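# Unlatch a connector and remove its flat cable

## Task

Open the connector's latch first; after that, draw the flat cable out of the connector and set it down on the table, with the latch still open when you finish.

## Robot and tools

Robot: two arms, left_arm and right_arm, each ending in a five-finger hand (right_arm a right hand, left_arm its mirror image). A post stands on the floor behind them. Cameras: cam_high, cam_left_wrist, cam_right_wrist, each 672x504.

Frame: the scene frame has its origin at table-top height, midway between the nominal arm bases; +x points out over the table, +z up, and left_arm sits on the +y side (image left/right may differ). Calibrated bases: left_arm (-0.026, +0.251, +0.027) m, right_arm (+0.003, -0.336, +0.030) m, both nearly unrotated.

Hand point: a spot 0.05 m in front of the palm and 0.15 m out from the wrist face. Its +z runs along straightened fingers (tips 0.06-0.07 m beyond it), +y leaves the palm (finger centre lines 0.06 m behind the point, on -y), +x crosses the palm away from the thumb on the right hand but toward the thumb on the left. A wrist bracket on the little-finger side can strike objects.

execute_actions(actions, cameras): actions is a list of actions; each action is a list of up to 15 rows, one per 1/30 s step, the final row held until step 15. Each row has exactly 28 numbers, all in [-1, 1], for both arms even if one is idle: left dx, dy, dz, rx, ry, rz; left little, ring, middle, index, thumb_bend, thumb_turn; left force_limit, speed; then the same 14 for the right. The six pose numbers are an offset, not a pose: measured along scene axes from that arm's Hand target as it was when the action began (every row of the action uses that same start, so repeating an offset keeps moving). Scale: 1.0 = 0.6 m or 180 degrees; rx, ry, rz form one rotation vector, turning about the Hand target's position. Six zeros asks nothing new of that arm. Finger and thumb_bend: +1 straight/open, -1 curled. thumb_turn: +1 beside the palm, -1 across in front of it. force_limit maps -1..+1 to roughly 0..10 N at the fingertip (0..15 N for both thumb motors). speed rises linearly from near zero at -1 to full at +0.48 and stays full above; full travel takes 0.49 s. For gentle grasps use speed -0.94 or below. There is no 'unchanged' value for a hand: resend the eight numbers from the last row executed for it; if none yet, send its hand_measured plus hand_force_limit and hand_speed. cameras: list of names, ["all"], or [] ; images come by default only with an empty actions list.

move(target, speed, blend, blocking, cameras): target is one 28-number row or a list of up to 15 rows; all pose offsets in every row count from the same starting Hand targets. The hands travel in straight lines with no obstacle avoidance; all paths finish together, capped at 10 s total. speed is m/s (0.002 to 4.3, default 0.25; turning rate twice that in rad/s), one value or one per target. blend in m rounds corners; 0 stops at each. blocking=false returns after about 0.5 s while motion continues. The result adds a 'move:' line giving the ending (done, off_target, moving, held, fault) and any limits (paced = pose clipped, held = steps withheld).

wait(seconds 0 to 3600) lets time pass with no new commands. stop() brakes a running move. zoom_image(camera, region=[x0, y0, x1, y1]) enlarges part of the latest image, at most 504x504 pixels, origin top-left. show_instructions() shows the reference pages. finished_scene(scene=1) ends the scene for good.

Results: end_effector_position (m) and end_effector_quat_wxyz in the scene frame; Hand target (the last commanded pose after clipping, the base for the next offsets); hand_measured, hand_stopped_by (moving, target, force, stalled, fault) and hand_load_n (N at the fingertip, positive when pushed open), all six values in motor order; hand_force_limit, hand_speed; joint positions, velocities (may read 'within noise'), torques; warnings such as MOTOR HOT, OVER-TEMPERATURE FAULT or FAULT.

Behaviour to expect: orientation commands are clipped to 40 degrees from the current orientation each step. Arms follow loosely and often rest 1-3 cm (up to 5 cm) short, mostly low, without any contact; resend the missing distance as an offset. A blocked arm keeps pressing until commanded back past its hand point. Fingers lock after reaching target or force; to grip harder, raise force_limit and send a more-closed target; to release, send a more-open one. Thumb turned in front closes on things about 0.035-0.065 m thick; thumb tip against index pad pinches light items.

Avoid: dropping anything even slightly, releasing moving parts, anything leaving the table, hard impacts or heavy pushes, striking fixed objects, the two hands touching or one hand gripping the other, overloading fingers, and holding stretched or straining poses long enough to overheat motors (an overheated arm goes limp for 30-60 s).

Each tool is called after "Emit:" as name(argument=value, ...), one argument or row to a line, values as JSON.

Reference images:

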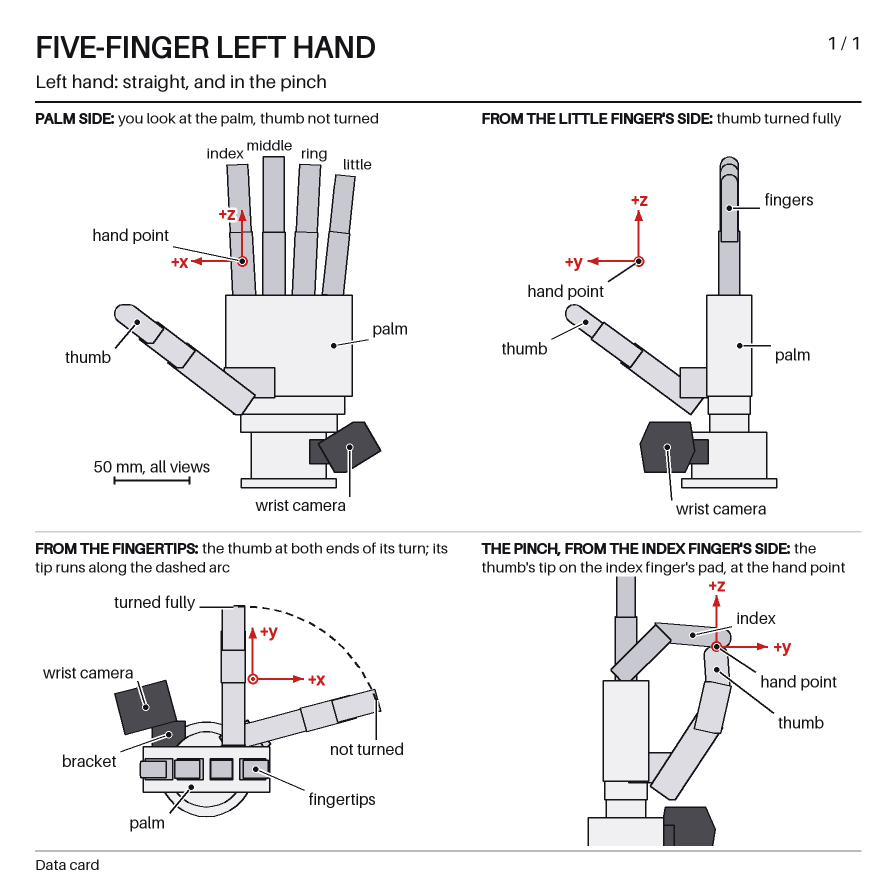

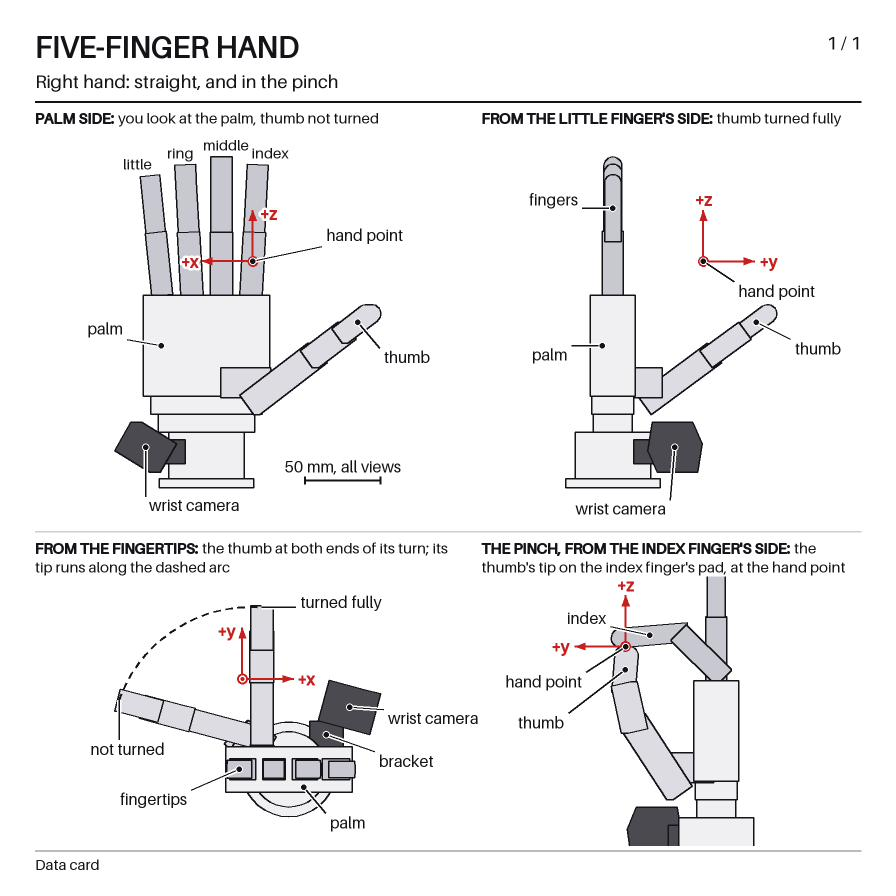

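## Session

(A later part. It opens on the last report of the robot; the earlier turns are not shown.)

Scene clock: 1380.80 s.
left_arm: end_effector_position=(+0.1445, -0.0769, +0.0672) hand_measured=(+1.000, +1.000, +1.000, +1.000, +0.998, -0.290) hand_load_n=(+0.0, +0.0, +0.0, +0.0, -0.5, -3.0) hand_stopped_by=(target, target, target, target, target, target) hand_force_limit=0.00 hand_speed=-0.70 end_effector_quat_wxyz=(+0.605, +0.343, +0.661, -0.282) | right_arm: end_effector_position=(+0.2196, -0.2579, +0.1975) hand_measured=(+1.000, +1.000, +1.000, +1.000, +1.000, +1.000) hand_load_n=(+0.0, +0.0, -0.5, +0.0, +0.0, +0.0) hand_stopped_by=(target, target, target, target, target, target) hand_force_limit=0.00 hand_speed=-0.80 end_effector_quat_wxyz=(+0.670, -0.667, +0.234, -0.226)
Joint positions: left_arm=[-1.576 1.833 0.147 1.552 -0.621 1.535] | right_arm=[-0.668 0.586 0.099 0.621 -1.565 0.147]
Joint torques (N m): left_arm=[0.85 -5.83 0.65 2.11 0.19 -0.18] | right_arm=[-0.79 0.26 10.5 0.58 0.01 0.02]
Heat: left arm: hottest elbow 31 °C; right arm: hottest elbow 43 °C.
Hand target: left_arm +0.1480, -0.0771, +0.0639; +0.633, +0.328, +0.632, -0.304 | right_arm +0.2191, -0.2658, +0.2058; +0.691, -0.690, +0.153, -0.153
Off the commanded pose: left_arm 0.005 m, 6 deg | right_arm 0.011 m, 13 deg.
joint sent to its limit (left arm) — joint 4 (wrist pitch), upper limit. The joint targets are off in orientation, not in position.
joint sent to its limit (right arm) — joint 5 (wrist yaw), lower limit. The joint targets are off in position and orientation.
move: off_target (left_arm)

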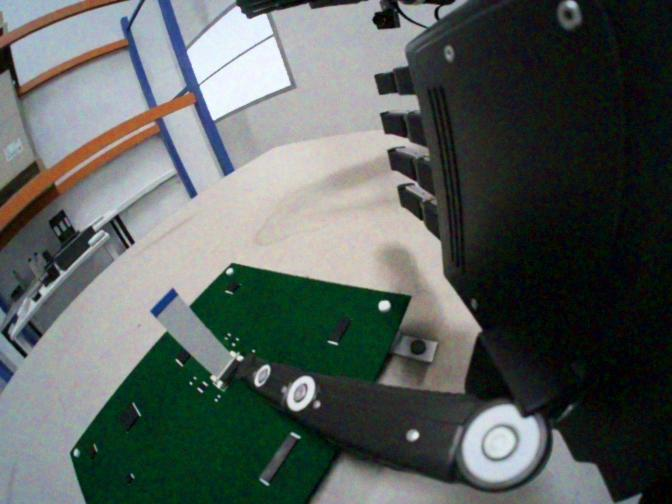

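Emit:
move(
  target=[
    [-0.018,0.03,0.042,0,0,0,1,1,1,1,1,-0.29,0,-0.7,0,0,0,0,0,0,1,1,1,1,1,1,0,-0.8],
    [-0.0025,0.0055,0.0035,0,0,0,1,1,1,1,1,-0.29,0,-0.7,0,0,0,0,0,0,1,1,1,1,1,1,0,-0.8],
  ],
  speed=0.04,
  cameras=["cam_left_wrist"],
)

Emit:
zoom_image(
  camera="cam_left_wrist",
  region=[200, 320, 270, 400],
)

Scene clock: 1396.33 s.
left_arm: end_effector_position=(+0.1434, -0.0714, +0.0678) hand_measured=(+1.000, +1.000, +1.000, +1.000, +0.998, -0.290) hand_load_n=(+0.0, +0.0, +0.0, +0.0, +0.0, -2.0) hand_stopped_by=(target, target, target, target, target, target) hand_force_limit=0.00 hand_speed=-0.70 end_effector_quat_wxyz=(+0.603, +0.344, +0.662, -0.282) | right_arm: end_effector_position=(+0.2196, -0.2579, +0.1975) hand_measured=(+1.000, +1.000, +1.000, +1.000, +1.000, +1.000) hand_load_n=(+0.0, +0.0, +0.0, +0.0, +0.0, +0.0) hand_stopped_by=(target, target, target, target, target, target) hand_force_limit=0.00 hand_speed=-0.80 end_effector_quat_wxyz=(+0.670, -0.667, +0.234, -0.226)
Joint positions: left_arm=[-1.58 1.824 0.132 1.552 -0.626 1.53] | right_arm=[-0.668 0.586 0.099 0.621 -1.565 0.147]
Joint torques (N m): left_arm=[0.73 -5.83 0.9 2.11 0.15 -0.13] | right_arm=[-0.85 0.32 10.44 0.64 -0.01 0.02]
Heat: left arm: hottest elbow 31 °C; right arm: hottest elbow 43 °C.
Hand target: left_arm +0.1465, -0.0739, +0.0660; +0.633, +0.328, +0.632, -0.305 | right_arm +0.2191, -0.2658, +0.2058; +0.691, -0.690, +0.153, -0.153
Off the commanded pose: left_arm 0.004 m, 6 deg | right_arm 0.011 m, 13 deg.
joint sent to its limit (left arm) — joint 4 (wrist pitch), upper limit. The joint targets are off in orientation, not in position.
joint sent to its limit (right arm) — joint 5 (wrist yaw), lower limit. The joint targets are off in position and orientation.
move: off_target (left_arm)

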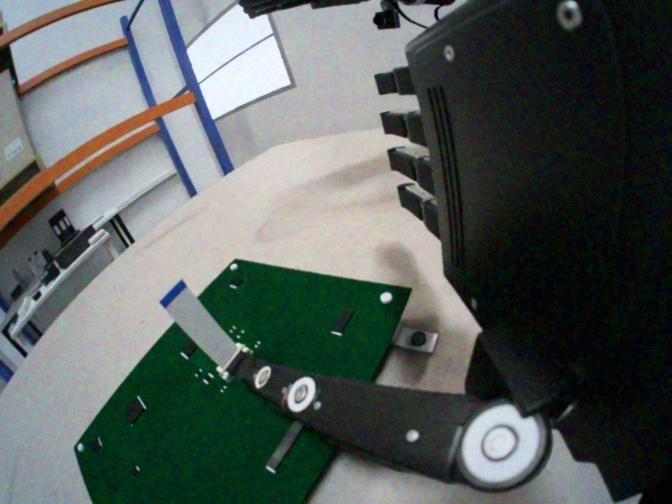

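Scaled by 6.300 from the camera's image (finer frame: 960x720).

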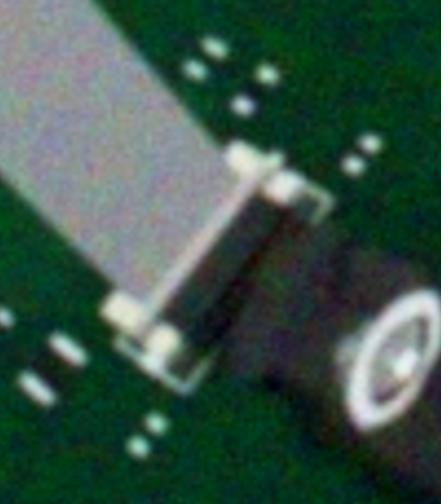

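Emit:
move(
  target=[0.0068,0.0,0.0,0,0,0,1,1,1,1,1,-0.29,0,-0.7,0,0,0,0,0,0,1,1,1,1,1,1,0,-0.8],
  speed=0.03,
  cameras=["cam_left_wrist"],
)

Emit:
zoom_image(
  camera="cam_left_wrist",
  region=[200, 320, 270, 400],
)

Scene clock: 1403.60 s.
left_arm: end_effector_position=(+0.1466, -0.0716, +0.0674) hand_measured=(+1.000, +1.000, +1.000, +1.000, +0.998, -0.290) hand_load_n=(+0.0, +0.0, +0.0, +0.0, -0.5, -2.5) hand_stopped_by=(target, target, target, target, target, target) hand_force_limit=0.00 hand_speed=-0.70 end_effector_quat_wxyz=(+0.602, +0.344, +0.663, -0.283) | right_arm: end_effector_position=(+0.2196, -0.2579, +0.1975) hand_measured=(+1.000, +1.000, +1.000, +1.000, +1.000, +1.000) hand_load_n=(+0.0, +0.0, +0.0, +0.0, +0.0, +0.0) hand_stopped_by=(target, target, target, target, target, target) hand_force_limit=0.00 hand_speed=-0.80 end_effector_quat_wxyz=(+0.670, -0.667, +0.234, -0.226)
Joint positions: left_arm=[-1.563 1.824 0.132 1.552 -0.607 1.53] | right_arm=[-0.668 0.586 0.099 0.621 -1.565 0.147]
Joint torques (N m): left_arm=[0.85 -5.89 0.95 2.14 0.15 -0.11] | right_arm=[-0.85 0.03 10.41 0.66 -0.01 0.02]
Heat: left arm: hottest elbow 31 °C; right arm: hottest elbow 43 °C.
Hand target: left_arm +0.1505, -0.0739, +0.0660; +0.633, +0.328, +0.632, -0.305 | right_arm +0.2191, -0.2658, +0.2058; +0.691, -0.690, +0.153, -0.153
Off the commanded pose: left_arm 0.005 m, 6 deg | right_arm 0.011 m, 13 deg.
joint sent to its limit (left arm) — joint 4 (wrist pitch), upper limit. The joint targets are off in orientation, not in position.
joint sent to its limit (right arm) — joint 5 (wrist yaw), lower limit. The joint targets are off in position and orientation.
move: off_target (left_arm)

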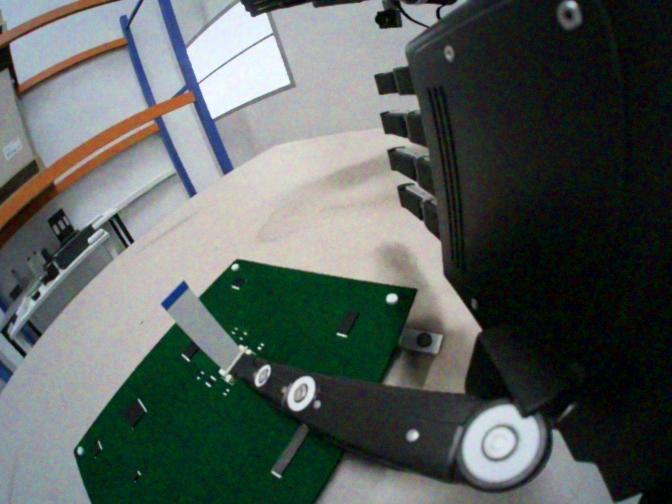

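Scaled by 6.300 from the camera's image (finer frame: 960x720).

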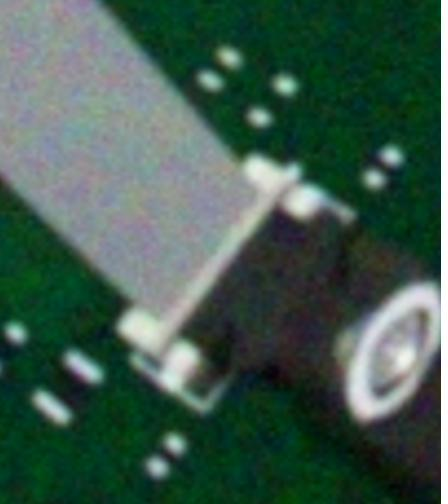

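Emit:
move(
  target=[0.006,0.0,0.0,0,0,0,1,1,1,1,1,-0.29,0,-0.7,0,0,0,0,0,0,1,1,1,1,1,1,0,-0.8],
  speed=0.03,
  cameras=["cam_left_wrist"],
)

Emit:
zoom_image(
  camera="cam_left_wrist",
  region=[200, 320, 270, 400],
)

Scene clock: 1409.80 s.
left_arm: end_effector_position=(+0.1500, -0.0714, +0.0671) hand_measured=(+1.000, +1.000, +1.000, +1.000, +0.998, -0.290) hand_load_n=(+0.0, +0.0, +0.0, +0.0, -0.5, -3.5) hand_stopped_by=(target, target, target, target, target, target) hand_force_limit=0.00 hand_speed=-0.70 end_effector_quat_wxyz=(+0.602, +0.344, +0.663, -0.283) | right_arm: end_effector_position=(+0.2196, -0.2579, +0.1975) hand_measured=(+1.000, +1.000, +1.000, +1.000, +1.000, +1.000) hand_load_n=(+0.0, +0.0, -0.5, +0.0, +0.0, +0.0) hand_stopped_by=(target, target, target, target, target, target) hand_force_limit=0.00 hand_speed=-0.80 end_effector_quat_wxyz=(+0.670, -0.667, +0.234, -0.226)
Joint positions: left_arm=[-1.546 1.824 0.132 1.552 -0.59 1.532] | right_arm=[-0.668 0.586 0.099 0.621 -1.565 0.147]
Joint torques (N m): left_arm=[0.79 -5.95 1.01 2.14 0.14 -0.1] | right_arm=[-0.97 0.03 10.47 0.68 0.01 0.04]
Heat: left arm: hottest elbow 31 °C; right arm: hottest elbow 43 °C.
Hand target: left_arm +0.1541, -0.0739, +0.0660; +0.633, +0.328, +0.632, -0.305 | right_arm +0.2191, -0.2658, +0.2058; +0.691, -0.690, +0.153, -0.153
Off the commanded pose: left_arm 0.005 m, 6 deg | right_arm 0.011 m, 13 deg.
joint sent to its limit (left arm) — joint 4 (wrist pitch), upper limit. The joint targets are off in orientation, not in position.
joint sent to its limit (right arm) — joint 5 (wrist yaw), lower limit. The joint targets are off in position and orientation.
move: off_target (left_arm)

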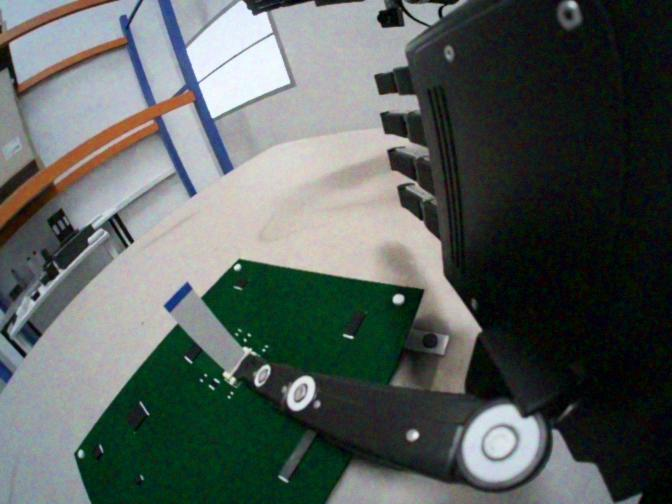

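Scaled by 6.300 from the camera's image (finer frame: 960x720).

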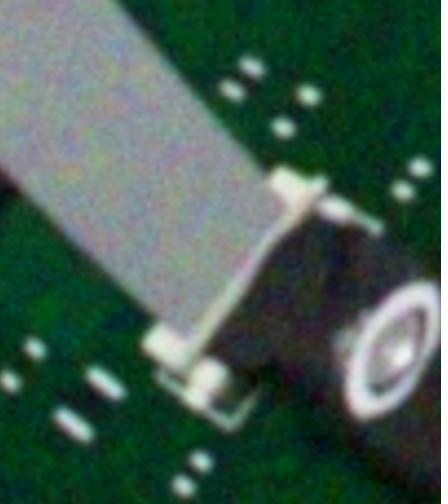

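Emit:
move(
  target=[0.005,0.0,0.0,0,0,0,1,1,1,1,1,-0.29,0,-0.7,0,0,0,0,0,0,1,1,1,1,1,1,0,-0.8],
  speed=0.03,
  cameras=["cam_left_wrist"],
)

Emit:
zoom_image(
  camera="cam_left_wrist",
  region=[200, 320, 270, 400],
)

Scene clock: 1426.77 s.
left_arm: end_effector_position=(+0.1530, -0.0712, +0.0670) hand_measured=(+1.000, +1.000, +1.000, +1.000, +0.998, -0.290) hand_load_n=(+0.0, +0.5, +0.0, -0.5, -0.5, -3.5) hand_stopped_by=(target, target, target, target, target, target) hand_force_limit=0.00 hand_speed=-0.70 end_effector_quat_wxyz=(+0.602, +0.345, +0.663, -0.282) | right_arm: end_effector_position=(+0.2196, -0.2579, +0.1975) hand_measured=(+1.000, +1.000, +1.000, +1.000, +1.000, +1.000) hand_load_n=(+0.0, +0.0, +0.0, +0.0, +0.0, +0.0) hand_stopped_by=(target, target, target, target, target, target) hand_force_limit=0.00 hand_speed=-0.80 end_effector_quat_wxyz=(+0.670, -0.667, +0.234, -0.226)
Joint positions: left_arm=[-1.532 1.824 0.132 1.552 -0.576 1.535] | right_arm=[-0.668 0.586 0.099 0.621 -1.565 0.147]
Joint torques (N m): left_arm=[0.85 -5.95 1.03 2.13 0.15 -0.11] | right_arm=[-0.85 0.15 10.41 0.72 -0.02 0.02]
Heat: left arm: hottest elbow 31 °C; right arm: hottest elbow 43 °C.
Hand target: left_arm +0.1572, -0.0738, +0.0660; +0.633, +0.328, +0.632, -0.304 | right_arm +0.2191, -0.2658, +0.2058; +0.691, -0.690, +0.153, -0.153
Off the commanded pose: left_arm 0.005 m, 6 deg | right_arm 0.011 m, 13 deg.
joint sent to its limit (left arm) — joint 4 (wrist pitch), upper limit. The joint targets are off in orientation, not in position.
joint sent to its limit (right arm) — joint 5 (wrist yaw), lower limit. The joint targets are off in position and orientation.
move: off_target (left_arm)

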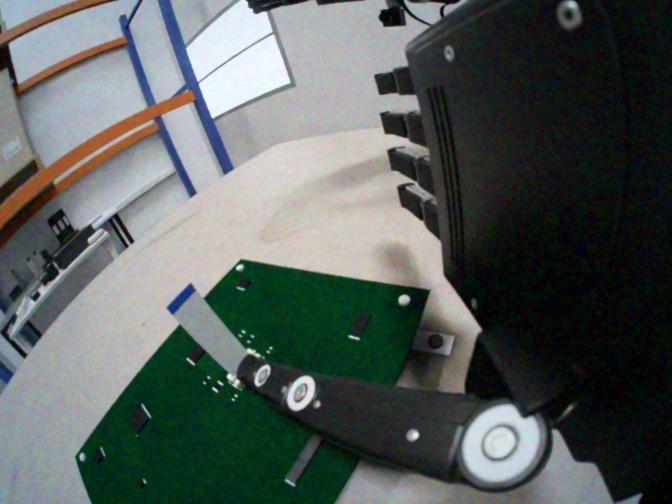

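Scaled by 6.300 from the camera's image (finer frame: 960x720).

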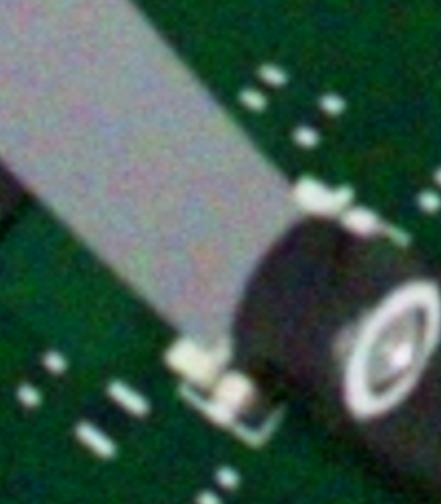

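Emit:
move(
  target=[
    [-0.03,0.005,0.01,0,0,0,1,1,1,1,1,-0.29,0,-0.7,0,0,0,0,0,0,1,1,1,1,1,1,0,-0.8],
    [-0.045,0.01,0.04,0,0,0,1,1,1,1,1,-0.29,0,-0.7,0,0,0,0,0,0,1,1,1,1,1,1,0,-0.8],
  ],
  speed=0.05,
  cameras=["cam_left_wrist"],
)

Emit:
zoom_image(
  camera="cam_left_wrist",
  region=[190, 310, 270, 390],
)

Scene clock: 1447.73 s.
left_arm: end_effector_position=(+0.1332, -0.0686, +0.0839) hand_measured=(+1.000, +1.000, +1.000, +1.000, +0.998, -0.290) hand_load_n=(+0.0, +0.0, +0.0, +0.0, +0.0, +0.0) hand_stopped_by=(target, target, target, target, target, target) hand_force_limit=0.00 hand_speed=-0.70 end_effector_quat_wxyz=(+0.615, +0.330, +0.655, -0.291) | right_arm: end_effector_position=(+0.2196, -0.2579, +0.1975) hand_measured=(+1.000, +1.000, +1.000, +1.000, +1.000, +1.000) hand_load_n=(+0.5, +0.0, +0.0, -0.5, +0.0, +0.0) hand_stopped_by=(target, target, target, target, target, target) hand_force_limit=0.00 hand_speed=-0.80 end_effector_quat_wxyz=(+0.670, -0.667, +0.234, -0.226)
Joint positions: left_arm=[-1.636 1.769 0.119 1.552 -0.69 1.534] | right_arm=[-0.668 0.586 0.099 0.621 -1.565 0.147]
Joint torques (N m): left_arm=[-0.62 -8.12 -0.06 2.07 -0.03 0.13] | right_arm=[-0.79 -0.03 10.41 0.65 0 0.03]
Heat: left arm: hottest elbow 31 °C; right arm: hottest elbow 43 °C.
Hand target: left_arm +0.1301, -0.0679, +0.0900; +0.633, +0.328, +0.632, -0.305 | right_arm +0.2191, -0.2658, +0.2058; +0.691, -0.690, +0.153, -0.153
Off the commanded pose: left_arm 0.007 m, 4 deg | right_arm 0.011 m, 13 deg.
joint sent to its limit (left arm) — joint 4 (wrist pitch), upper limit. The joint targets are off in orientation, not in position.
joint sent to its limit (right arm) — joint 5 (wrist yaw), lower limit. The joint targets are off in position and orientation.
move: off_target (left_arm)

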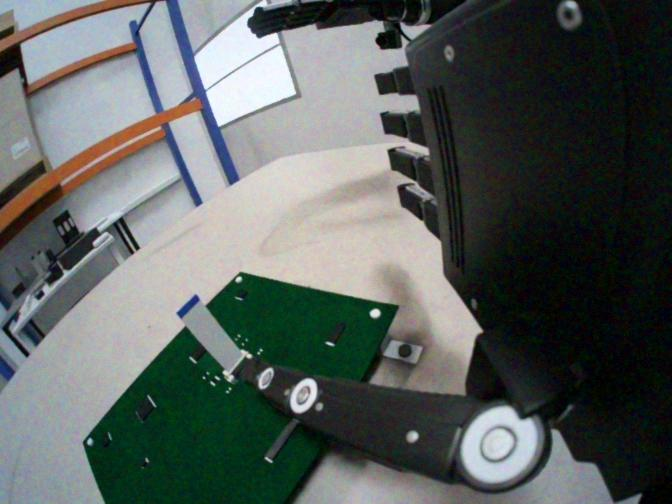

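Scaled by 6.300 from the camera's image (finer frame: 960x720).

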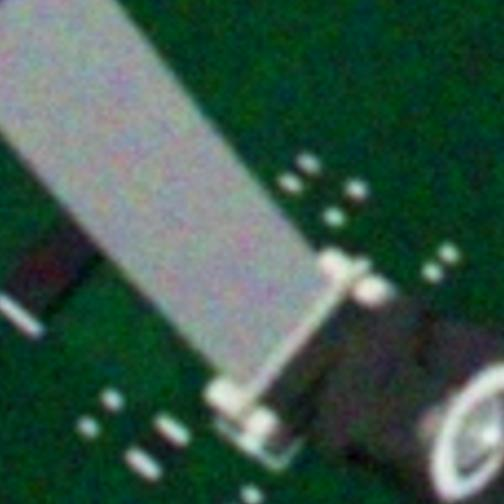

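Emit:
move(
  target=[-0.035,0.01,0.03,0,0,0,1,1,1,1,1,-0.29,0,-0.7,0,0,0,0,0,0,1,1,1,1,1,1,0,-0.8],
  speed=0.08,
  cameras=["cam_left_wrist"],
)

Emit:
zoom_image(
  camera="cam_left_wrist",
  region=[190, 310, 270, 390],
)

Scene clock: 1452.57 s.
left_arm: end_effector_position=(+0.1114, -0.0634, +0.1026) hand_measured=(+1.000, +1.000, +1.000, +1.000, +0.998, -0.290) hand_load_n=(+0.0, +0.0, +0.0, +0.0, +0.0, +0.0) hand_stopped_by=(target, target, target, target, target, target) hand_force_limit=0.00 hand_speed=-0.70 end_effector_quat_wxyz=(+0.627, +0.329, +0.640, -0.298) | right_arm: end_effector_position=(+0.2196, -0.2579, +0.1975) hand_measured=(+1.000, +1.000, +1.000, +1.000, +1.000, +1.000) hand_load_n=(+0.0, +0.0, +0.0, +0.0, +0.0, -0.5) hand_stopped_by=(target, target, target, target, target, target) hand_force_limit=0.00 hand_speed=-0.80 end_effector_quat_wxyz=(+0.670, -0.667, +0.234, -0.226)
Joint positions: left_arm=[-1.746 1.703 0.099 1.552 -0.793 1.564] | right_arm=[-0.668 0.586 0.099 0.621 -1.565 0.147]
Joint torques (N m): left_arm=[-0.73 -7.41 0.25 2 -0.01 0.15] | right_arm=[-1.08 -0.09 10.5 0.68 0.03 0.03]
Heat: left arm: hottest elbow 31 °C; right arm: hottest elbow 43 °C.
Hand target: left_arm +0.1091, -0.0618, +0.1081; +0.633, +0.328, +0.632, -0.305 | right_arm +0.2191, -0.2658, +0.2058; +0.691, -0.690, +0.153, -0.153
Off the commanded pose: left_arm 0.006 m, 1 deg | right_arm 0.011 m, 13 deg.
joint sent to its limit (left arm) — joint 4 (wrist pitch), upper limit. The joint targets still meet the commanded pose.
joint sent to its limit (right arm) — joint 5 (wrist yaw), lower limit. The joint targets are off in position and orientation.
move: done

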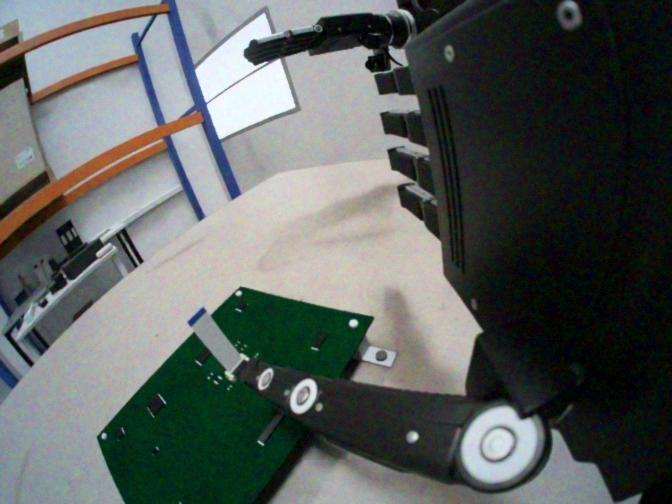

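Scaled by 6.300 from the camera's image (finer frame: 960x720).

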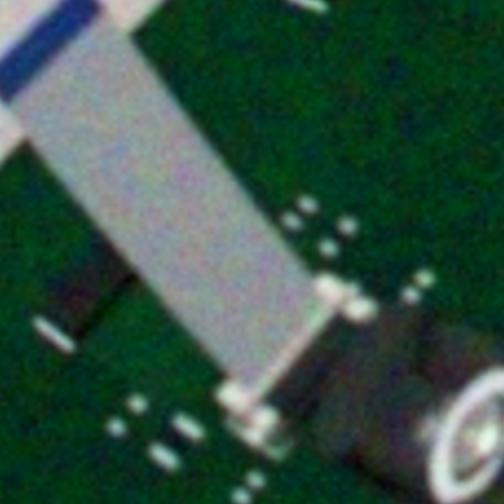

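Emit:
move(
  target=[0.0,-0.035,0.02,0,0,0,1,1,1,1,1,-0.29,0,-0.7,0,0,0,0,0,0,1,1,1,1,1,1,0,-0.8],
  speed=0.08,
  cameras=["cam_left_wrist"],
)

Emit:
zoom_image(
  camera="cam_left_wrist",
  region=[190, 300, 260, 370],
)

Scene clock: 1459.30 s.
left_arm: end_effector_position=(+0.1091, -0.0756, +0.1130) hand_measured=(+1.000, +1.000, +1.000, +1.000, +0.998, -0.290) hand_load_n=(+0.0, +0.0, +0.0, +0.0, +0.0, +0.5) hand_stopped_by=(target, target, target, target, target, target) hand_force_limit=0.00 hand_speed=-0.70 end_effector_quat_wxyz=(+0.628, +0.333, +0.636, -0.300) | right_arm: end_effector_position=(+0.2196, -0.2579, +0.1975) hand_measured=(+1.000, +1.000, +1.000, +1.000, +1.000, +1.000) hand_load_n=(+0.0, +0.0, +0.0, +0.0, +0.0, -0.5) hand_stopped_by=(target, target, target, target, target, target) hand_force_limit=0.00 hand_speed=-0.80 end_effector_quat_wxyz=(+0.670, -0.667, +0.234, -0.226)
Joint positions: left_arm=[-1.746 1.631 0.125 1.463 -0.783 1.578] | right_arm=[-0.668 0.586 0.099 0.621 -1.565 0.147]
Joint torques (N m): left_arm=[0.09 -7.3 2.69 1.06 0.17 0.13] | right_arm=[-0.91 -0.15 10.5 0.72 -0.01 0.03]
Heat: left arm: hottest elbow 31 °C; right arm: hottest elbow 43 °C.
Hand target: left_arm +0.1091, -0.0828, +0.1199; +0.633, +0.328, +0.632, -0.304 | right_arm +0.2191, -0.2658, +0.2058; +0.691, -0.690, +0.153, -0.153
Off the commanded pose: left_arm 0.010 m, 1 deg | right_arm 0.011 m, 13 deg.
joint sent to its limit (right arm) — joint 5 (wrist yaw), lower limit. The joint targets are off in position and orientation.
move: done

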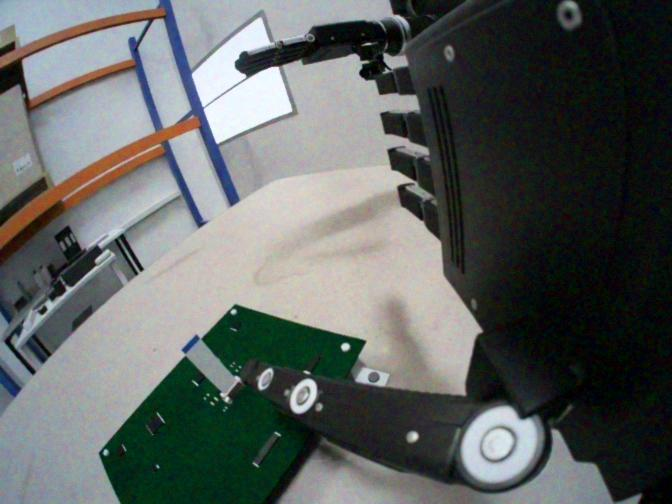

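Scaled by 7.200 from the camera's image (finer frame: 960x720).

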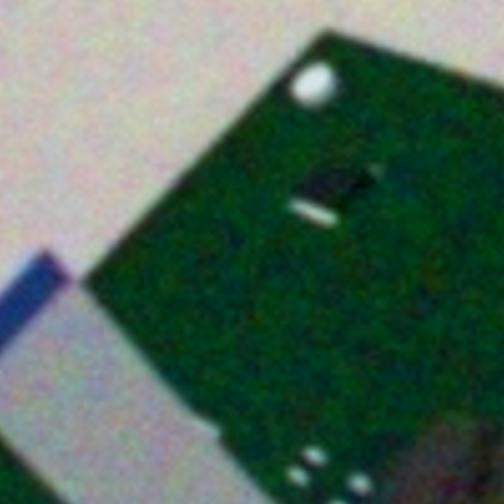

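Emit:
zoom_image(
  camera="cam_left_wrist",
  region=[205, 360, 265, 420],
)

Scaled by 8.400 from the camera's image (finer frame: 960x720).

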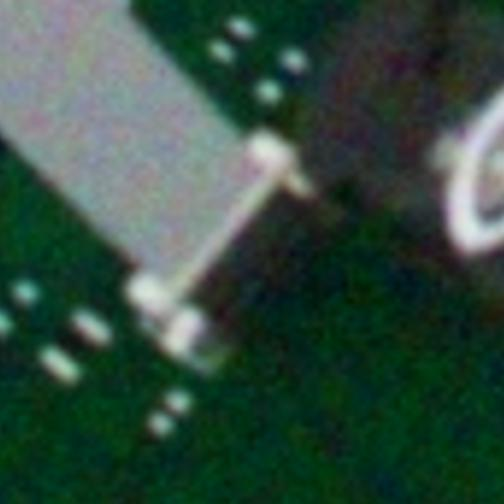

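Emit:
move(
  target=[
    [0.052,0.021,0.097,0,0,0,1,1,1,1,1,-0.29,0,-0.7,0,0,0,0,0,0,1,1,1,1,1,1,0,-0.8],
    [0.06,0.05,0.1,-0.4624,0.2250,0.2250,1,1,1,1,1,-0.29,0,-0.7,0,0,0,0,0,0,1,1,1,1,1,1,0,-0.8],
    [0.1,0.08,0.04,-0.4624,0.2250,0.2250,1,1,1,1,1,1,0,-0.5,0,0,0,0,0,0,1,1,1,1,1,1,0,-0.8],
  ],
  speed=[0.2,0.3,0.15],
  cameras=["cam_high","cam_left_wrist"],
)

Scene clock: 1512.77 s.
left_arm: end_effector_position=(+0.1664, -0.0373, +0.1455) hand_measured=(+1.000, +1.000, +1.000, +1.000, +0.998, +1.000) hand_load_n=(+0.0, +0.0, +0.0, +0.0, +0.0, +0.0) hand_stopped_by=(target, target, target, target, target, target) hand_force_limit=0.00 hand_speed=-0.50 end_effector_quat_wxyz=(+0.506, -0.480, +0.516, -0.498) | right_arm: end_effector_position=(+0.2196, -0.2579, +0.1975) hand_measured=(+1.000, +1.000, +1.000, +1.000, +1.000, +1.000) hand_load_n=(+0.0, +0.0, +0.0, +0.0, +0.0, +0.0) hand_stopped_by=(target, target, target, target, target, target) hand_force_limit=0.00 hand_speed=-0.80 end_effector_quat_wxyz=(+0.670, -0.667, +0.234, -0.226)
Joint positions: left_arm=[-1.61 1.479 0.256 1.548 -1.548 0.369] | right_arm=[-0.668 0.586 0.099 0.621 -1.565 0.147]
Joint torques (N m): left_arm=[0.62 -4.66 2.62 1.42 0.44 -0.15] | right_arm=[-1.14 -0.09 10.41 0.65 0.02 0.04]
Heat: left arm: hottest elbow 31 °C; right arm: hottest elbow 43 °C.
Hand target: left_arm +0.1691, -0.0349, +0.1440; +0.510, -0.483, +0.506, -0.501 | right_arm +0.2191, -0.2658, +0.2058; +0.691, -0.690, +0.153, -0.153
Off the commanded pose: left_arm 0.004 m, 1 deg | right_arm 0.011 m, 13 deg.
joint sent to its limit (left arm) — joint 4 (wrist pitch), upper limit. The joint targets still meet the commanded pose.
joint sent to its limit (right arm) — joint 5 (wrist yaw), lower limit. The joint targets are off in position and orientation.
move: done

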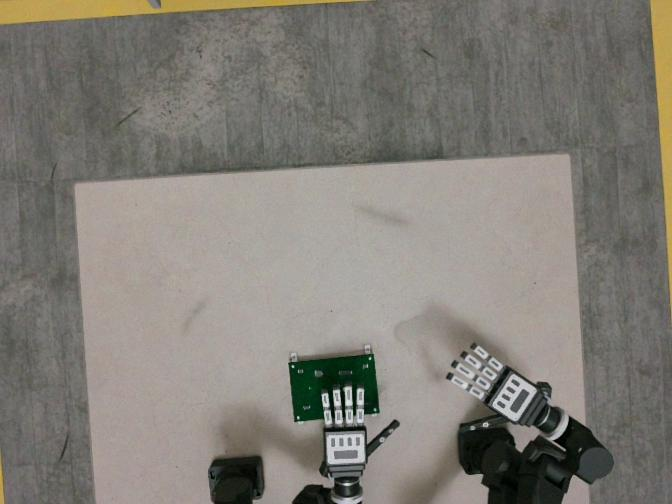

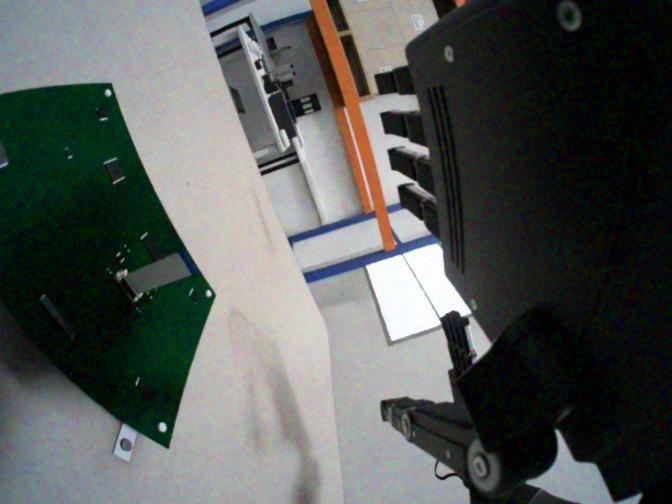

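Emit:
move(
  target=[0.035,0.025,-0.114,0,0,0,1,1,1,1,1,1,0,-0.5,0,0,0,0,0,0,1,1,1,1,1,1,0,-0.8],
  speed=0.07,
  cameras=["cam_left_wrist"],
)

Emit:
zoom_image(
  camera="cam_left_wrist",
  region=[220, 280, 290, 350],
)

Scene clock: 1520.37 s.
left_arm: end_effector_position=(+0.1876, -0.0238, +0.0767) hand_measured=(+1.000, +1.000, +1.000, +1.000, +0.998, +1.000) hand_load_n=(+0.0, +0.0, +0.0, +0.0, +0.0, +0.0) hand_stopped_by=(target, target, target, target, target, target) hand_force_limit=0.00 hand_speed=-0.50 end_effector_quat_wxyz=(+0.506, -0.483, +0.516, -0.495) | right_arm: end_effector_position=(+0.2196, -0.2579, +0.1975) hand_measured=(+1.000, +1.000, +1.000, +1.000, +1.000, +1.000) hand_load_n=(+0.0, +0.0, +0.0, +0.0, +0.0, -0.5) hand_stopped_by=(target, target, target, target, target, target) hand_force_limit=0.00 hand_speed=-0.80 end_effector_quat_wxyz=(+0.670, -0.667, +0.234, -0.226)
Joint positions: left_arm=[-1.522 1.748 0.213 1.548 -1.466 0.057] | right_arm=[-0.668 0.586 0.099 0.621 -1.565 0.147]
Joint torques (N m): left_arm=[0.62 -6.07 0.42 1.62 0.21 -0.17] | right_arm=[-0.79 0.26 10.5 0.68 0.01 0.02]
Heat: left arm: hottest elbow 31 °C; right arm: hottest elbow 43 °C.
Hand target: left_arm +0.1902, -0.0197, +0.0755; +0.510, -0.483, +0.506, -0.501 | right_arm +0.2191, -0.2658, +0.2058; +0.691, -0.690, +0.153, -0.153
Off the commanded pose: left_arm 0.005 m, 1 deg | right_arm 0.011 m, 13 deg.
joint sent to its limit (left arm) — joint 4 (wrist pitch), upper limit. The joint targets still meet the commanded pose.
joint sent to its limit (right arm) — joint 5 (wrist yaw), lower limit. The joint targets are off in position and orientation.
move: done

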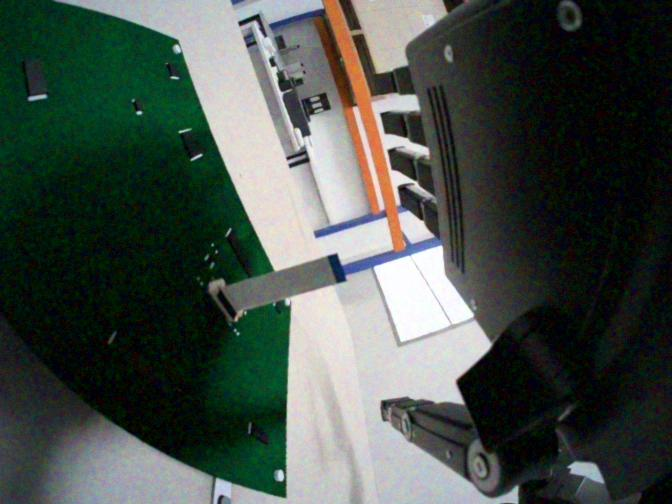

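Scaled by 7.200 from the camera's image (finer frame: 960x720).

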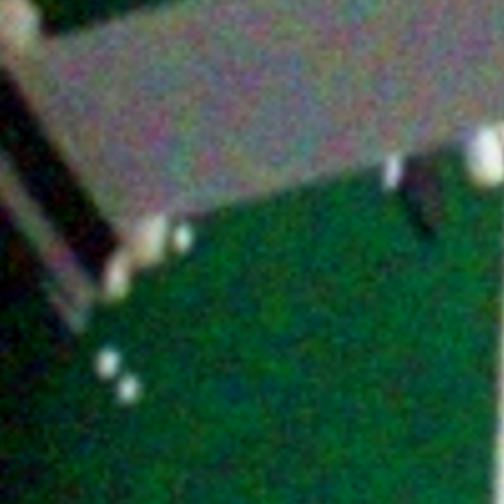

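Emit:
zoom_image(
  camera="cam_left_wrist",
  region=[195, 265, 250, 335],
)

Scaled by 7.200 from the camera's image (finer frame: 960x720).

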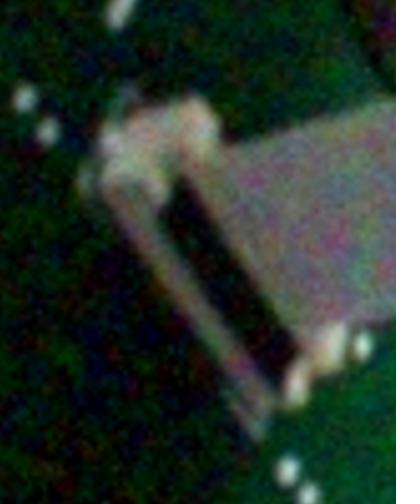

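Emit:
move(
  target=[
    [-0.059,-0.067,0.171,0,0,0,1,1,1,1,1,1,0,-0.5,0,0,0,0,0,0,1,1,1,1,1,1,0,-0.8],
    [-0.059,-0.067,0.171,0.4624,-0.2250,-0.2250,1,1,1,1,1,1,0,-0.5,0,0,0,0,0,0,1,1,1,1,1,1,0,-0.8],
    [-0.0837,-0.0903,0.06,0.4624,-0.2250,-0.2250,1,1,1,1,1,-0.29,0,-0.5,0,0,0,0,0,0,1,1,1,1,1,1,0,-0.8],
  ],
  speed=[0.15,0.4,0.15],
  cameras=["cam_left_wrist"],
)

Scene clock: 1713.87 s.
left_arm: end_effector_position=(+0.1409, -0.0721, +0.1130) hand_measured=(+1.000, +1.000, +1.000, +1.000, +0.998, -0.290) hand_load_n=(+0.5, +0.0, +0.0, +0.0, +0.0, +0.0) hand_stopped_by=(target, target, target, target, target, target) hand_force_limit=0.00 hand_speed=-0.50 end_effector_quat_wxyz=(+0.633, +0.326, +0.632, -0.305) | right_arm: end_effector_position=(+0.2196, -0.2579, +0.1975) hand_measured=(+1.000, +1.000, +1.000, +1.000, +1.000, +1.000) hand_load_n=(+0.0, +0.0, +0.0, +0.0, +0.0, +0.0) hand_stopped_by=(target, target, target, target, target, target) hand_force_limit=0.00 hand_speed=-0.80 end_effector_quat_wxyz=(+0.670, -0.667, +0.234, -0.226)
Joint positions: left_arm=[-1.596 1.671 0.11 1.546 -0.636 1.588] | right_arm=[-0.668 0.586 0.099 0.621 -1.565 0.147]
Joint torques (N m): left_arm=[-0.44 -5.07 1.5 1.73 0.02 0.06] | right_arm=[-0.67 0.21 10.44 0.61 -0.01 0.02]
Heat: left arm: hottest elbow 30 °C; right arm: hottest elbow 44 °C.
Hand target: left_arm +0.1399, -0.0740, +0.1115; +0.633, +0.328, +0.632, -0.305 | right_arm +0.2191, -0.2658, +0.2058; +0.691, -0.690, +0.153, -0.153
Off the commanded pose: left_arm 0.003 m, 0 deg | right_arm 0.011 m, 13 deg.
joint sent to its limit (right arm) — joint 5 (wrist yaw), lower limit. The joint targets are off in position and orientation.
move: done

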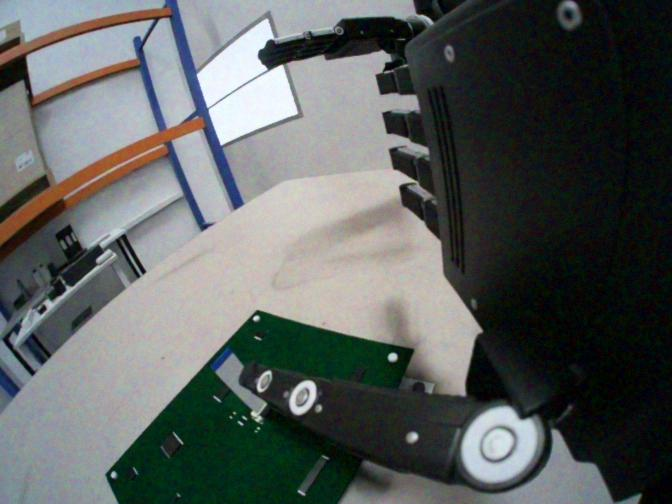

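Emit:
execute_actions(
  actions=[],
  cameras=["all"],
)

Scene clock: 1739.93 s.
left_arm: end_effector_position=(+0.1409, -0.0721, +0.1130) hand_measured=(+1.000, +1.000, +1.000, +1.000, +0.998, -0.290) hand_load_n=(+0.0, +0.0, +0.0, +0.0, +0.0, +0.0) hand_stopped_by=(target, target, target, target, target, target) hand_force_limit=0.00 hand_speed=-0.50 end_effector_quat_wxyz=(+0.633, +0.326, +0.632, -0.305) | right_arm: end_effector_position=(+0.2196, -0.2579, +0.1975) hand_measured=(+1.000, +1.000, +1.000, +1.000, +1.000, +1.000) hand_load_n=(+0.0, +0.0, -0.5, -0.5, -0.5, -0.5) hand_stopped_by=(target, target, target, target, target, target) hand_force_limit=0.00 hand_speed=-0.80 end_effector_quat_wxyz=(+0.670, -0.667, +0.234, -0.226)
Joint positions: left_arm=[-1.596 1.671 0.11 1.546 -0.636 1.588] | right_arm=[-0.668 0.586 0.099 0.621 -1.565 0.147]
Joint velocities: within noise
Joint torques (N m): left_arm=[-0.38 -5.07 1.48 1.72 0.02 0.06] | right_arm=[-0.91 0.32 10.5 0.66 0.01 0.03]
Heat: left arm: hottest elbow 30 °C; right arm: hottest elbow 44 °C.
Hand target: left_arm +0.1399, -0.0740, +0.1115; +0.633, +0.328, +0.632, -0.305 | right_arm +0.2191, -0.2658, +0.2058; +0.691, -0.690, +0.153, -0.153
Off the commanded pose: left_arm 0.003 m, 0 deg | right_arm 0.011 m, 13 deg.

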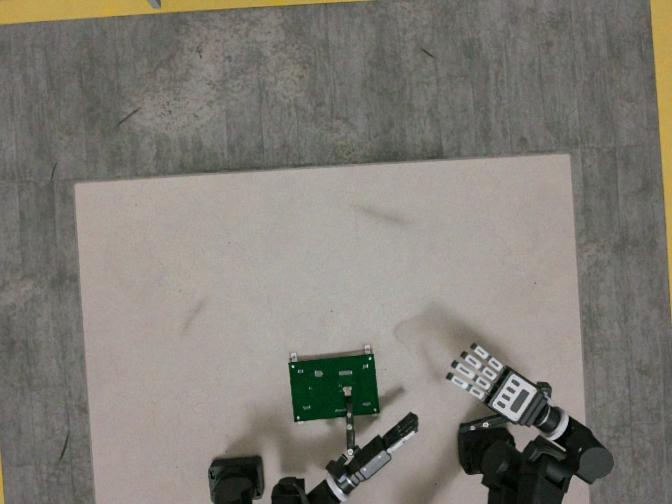

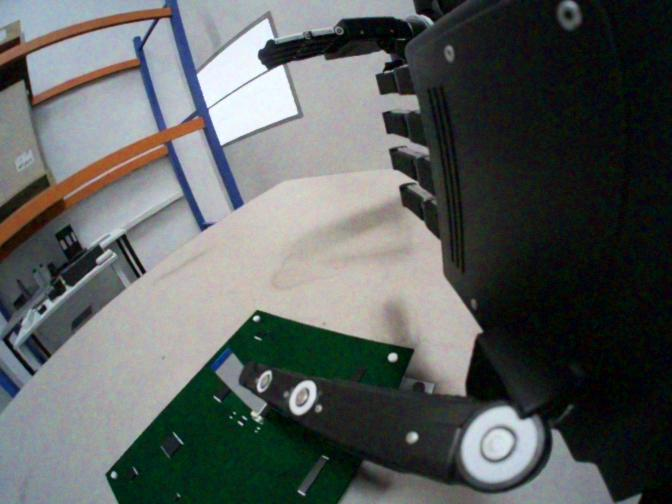

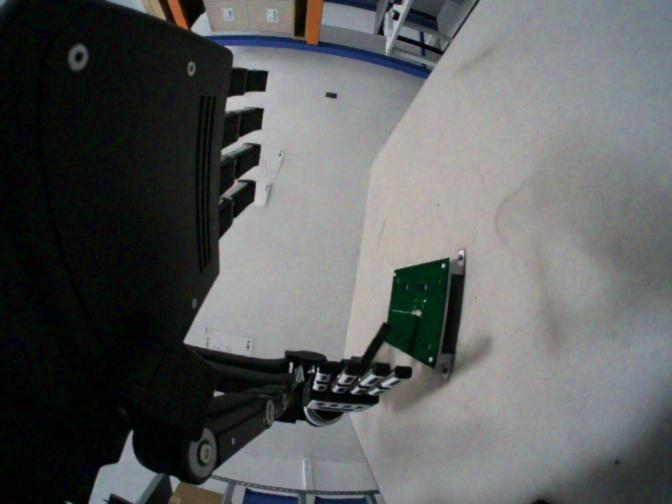

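Emit:
zoom_image(
  camera="cam_left_wrist",
  region=[205, 340, 305, 430],
)

Emit:
zoom_image(
  camera="cam_high",
  region=[325, 370, 375, 410],
)

Scaled by 5.040 from the camera's image (finer frame: 960x720).

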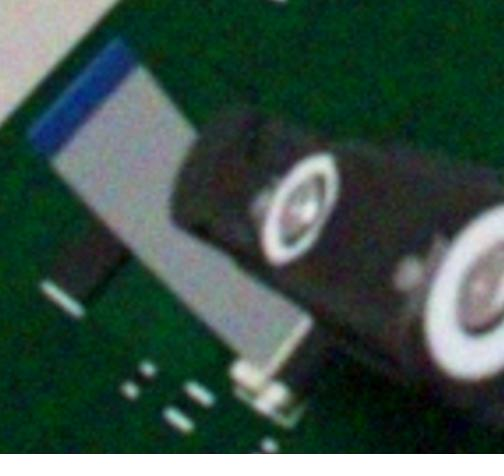

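Scaled by 10.080 from the camera's image (finer frame: 960x720).

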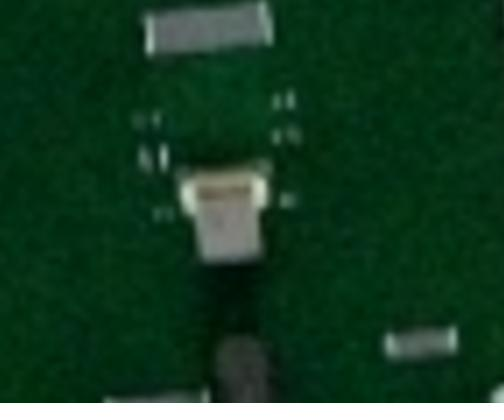

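Emit:
move(
  target=[
    [0.011,0,-0.0500,0,0,0,1,1,1,1,1,-0.29,0,-0.5,0,0,0,0,0,0,1,1,1,1,1,1,0,-0.8],
    [0.011,0,-0.0758,0,0,0,1,1,1,1,1,-0.29,0,-0.5,0,0,0,0,0,0,1,1,1,1,1,1,0,-0.8],
  ],
  speed=[0.08,0.02],
  cameras=["cam_left_wrist"],
)

Scene clock: 1803.50 s.
left_arm: end_effector_position=(+0.1435, -0.0711, +0.0675) hand_measured=(+1.000, +1.000, +1.000, +1.000, +0.998, -0.290) hand_load_n=(+0.0, +0.0, +0.0, +0.0, -0.5, -2.0) hand_stopped_by=(target, target, target, target, target, target) hand_force_limit=0.00 hand_speed=-0.50 end_effector_quat_wxyz=(+0.602, +0.347, +0.662, -0.280) | right_arm: end_effector_position=(+0.2196, -0.2579, +0.1975) hand_measured=(+1.000, +1.000, +1.000, +1.000, +1.000, +1.000) hand_load_n=(-0.5, +0.0, +0.0, +0.0, -0.5, +0.0) hand_stopped_by=(target, target, target, target, target, target) hand_force_limit=0.00 hand_speed=-0.80 end_effector_quat_wxyz=(+0.670, -0.667, +0.234, -0.226)
Joint positions: left_arm=[-1.578 1.821 0.131 1.546 -0.621 1.534] | right_arm=[-0.668 0.586 0.099 0.621 -1.565 0.147]
Joint torques (N m): left_arm=[0.62 -5.6 1.03 2.39 0.03 -0.17] | right_arm=[-1.08 0.15 10.47 0.73 0.01 0.05]
Heat: left arm: hottest elbow 30 °C; right arm: hottest elbow 44 °C.
Hand target: left_arm +0.1465, -0.0740, +0.0661; +0.633, +0.328, +0.632, -0.305 | right_arm +0.2191, -0.2658, +0.2058; +0.691, -0.690, +0.153, -0.153
Off the commanded pose: left_arm 0.004 m, 6 deg | right_arm 0.011 m, 13 deg.
joint sent to its limit (left arm) — joint 4 (wrist pitch), upper limit. The joint targets are off in orientation, not in position.
joint sent to its limit (right arm) — joint 5 (wrist yaw), lower limit. The joint targets are off in position and orientation.
move: off_target (left_arm)

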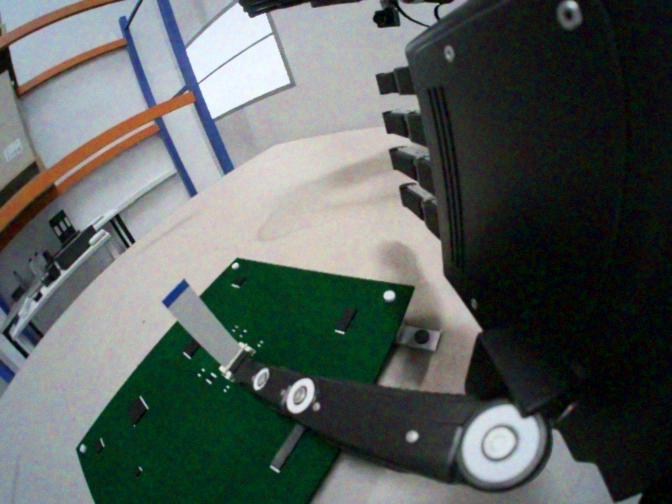

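Emit:
zoom_image(
  camera="cam_left_wrist",
  region=[200, 330, 300, 400],
)

Scaled by 5.040 from the camera's image (finer frame: 960x720).

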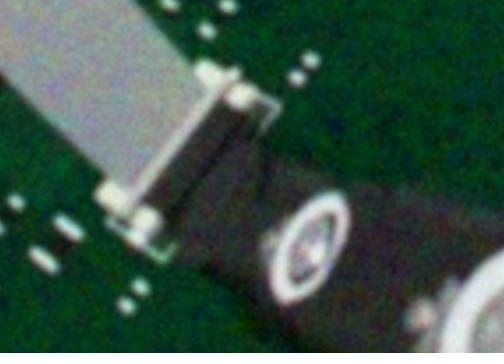

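Emit:
move(
  target=[0.008,0,0,0,0,0,1,1,1,1,1,-0.29,0,-0.5,0,0,0,0,0,0,1,1,1,1,1,1,0,-0.8],
  speed=[0.02],
  cameras=["cam_left_wrist"],
)

Emit:
zoom_image(
  camera="cam_left_wrist",
  region=[200, 330, 300, 400],
)

Scene clock: 1815.83 s.
left_arm: end_effector_position=(+0.1479, -0.0706, +0.0675) hand_measured=(+1.000, +1.000, +1.000, +1.000, +0.998, -0.290) hand_load_n=(+0.0, +0.0, +0.0, +0.0, +0.0, -2.0) hand_stopped_by=(target, target, target, target, target, target) hand_force_limit=0.00 hand_speed=-0.50 end_effector_quat_wxyz=(+0.602, +0.345, +0.663, -0.280) | right_arm: end_effector_position=(+0.2196, -0.2579, +0.1975) hand_measured=(+1.000, +1.000, +1.000, +1.000, +1.000, +1.000) hand_load_n=(+0.0, +0.0, +0.0, +0.0, +0.0, -0.5) hand_stopped_by=(target, target, target, target, target, target) hand_force_limit=0.00 hand_speed=-0.80 end_effector_quat_wxyz=(+0.670, -0.667, +0.234, -0.226)
Joint positions: left_arm=[-1.558 1.821 0.131 1.548 -0.604 1.534] | right_arm=[-0.668 0.586 0.099 0.621 -1.565 0.147]
Joint torques (N m): left_arm=[0.73 -5.48 1.1 2.29 0.16 -0.14] | right_arm=[-0.91 0.09 10.43 0.66 0.01 0.03]
Heat: left arm: hottest elbow 30 °C; right arm: hottest elbow 44 °C.
Hand target: left_arm +0.1513, -0.0740, +0.0660; +0.633, +0.328, +0.632, -0.304 | right_arm +0.2191, -0.2658, +0.2058; +0.691, -0.690, +0.153, -0.153
Off the commanded pose: left_arm 0.005 m, 6 deg | right_arm 0.011 m, 13 deg.
joint sent to its limit (left arm) — joint 4 (wrist pitch), upper limit. The joint targets are off in orientation, not in position.
joint sent to its limit (right arm) — joint 5 (wrist yaw), lower limit. The joint targets are off in position and orientation.
move: off_target (left_arm)

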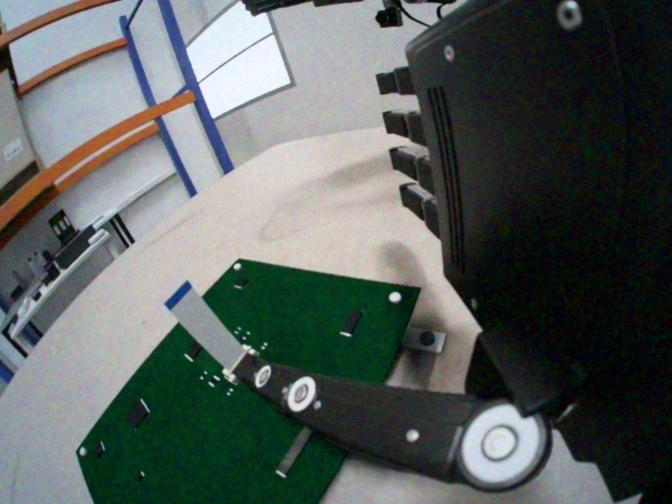

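Scaled by 5.040 from the camera's image (finer frame: 960x720).

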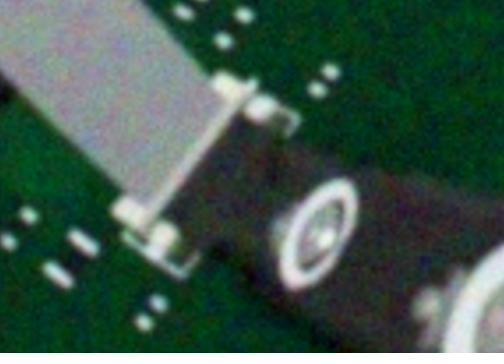

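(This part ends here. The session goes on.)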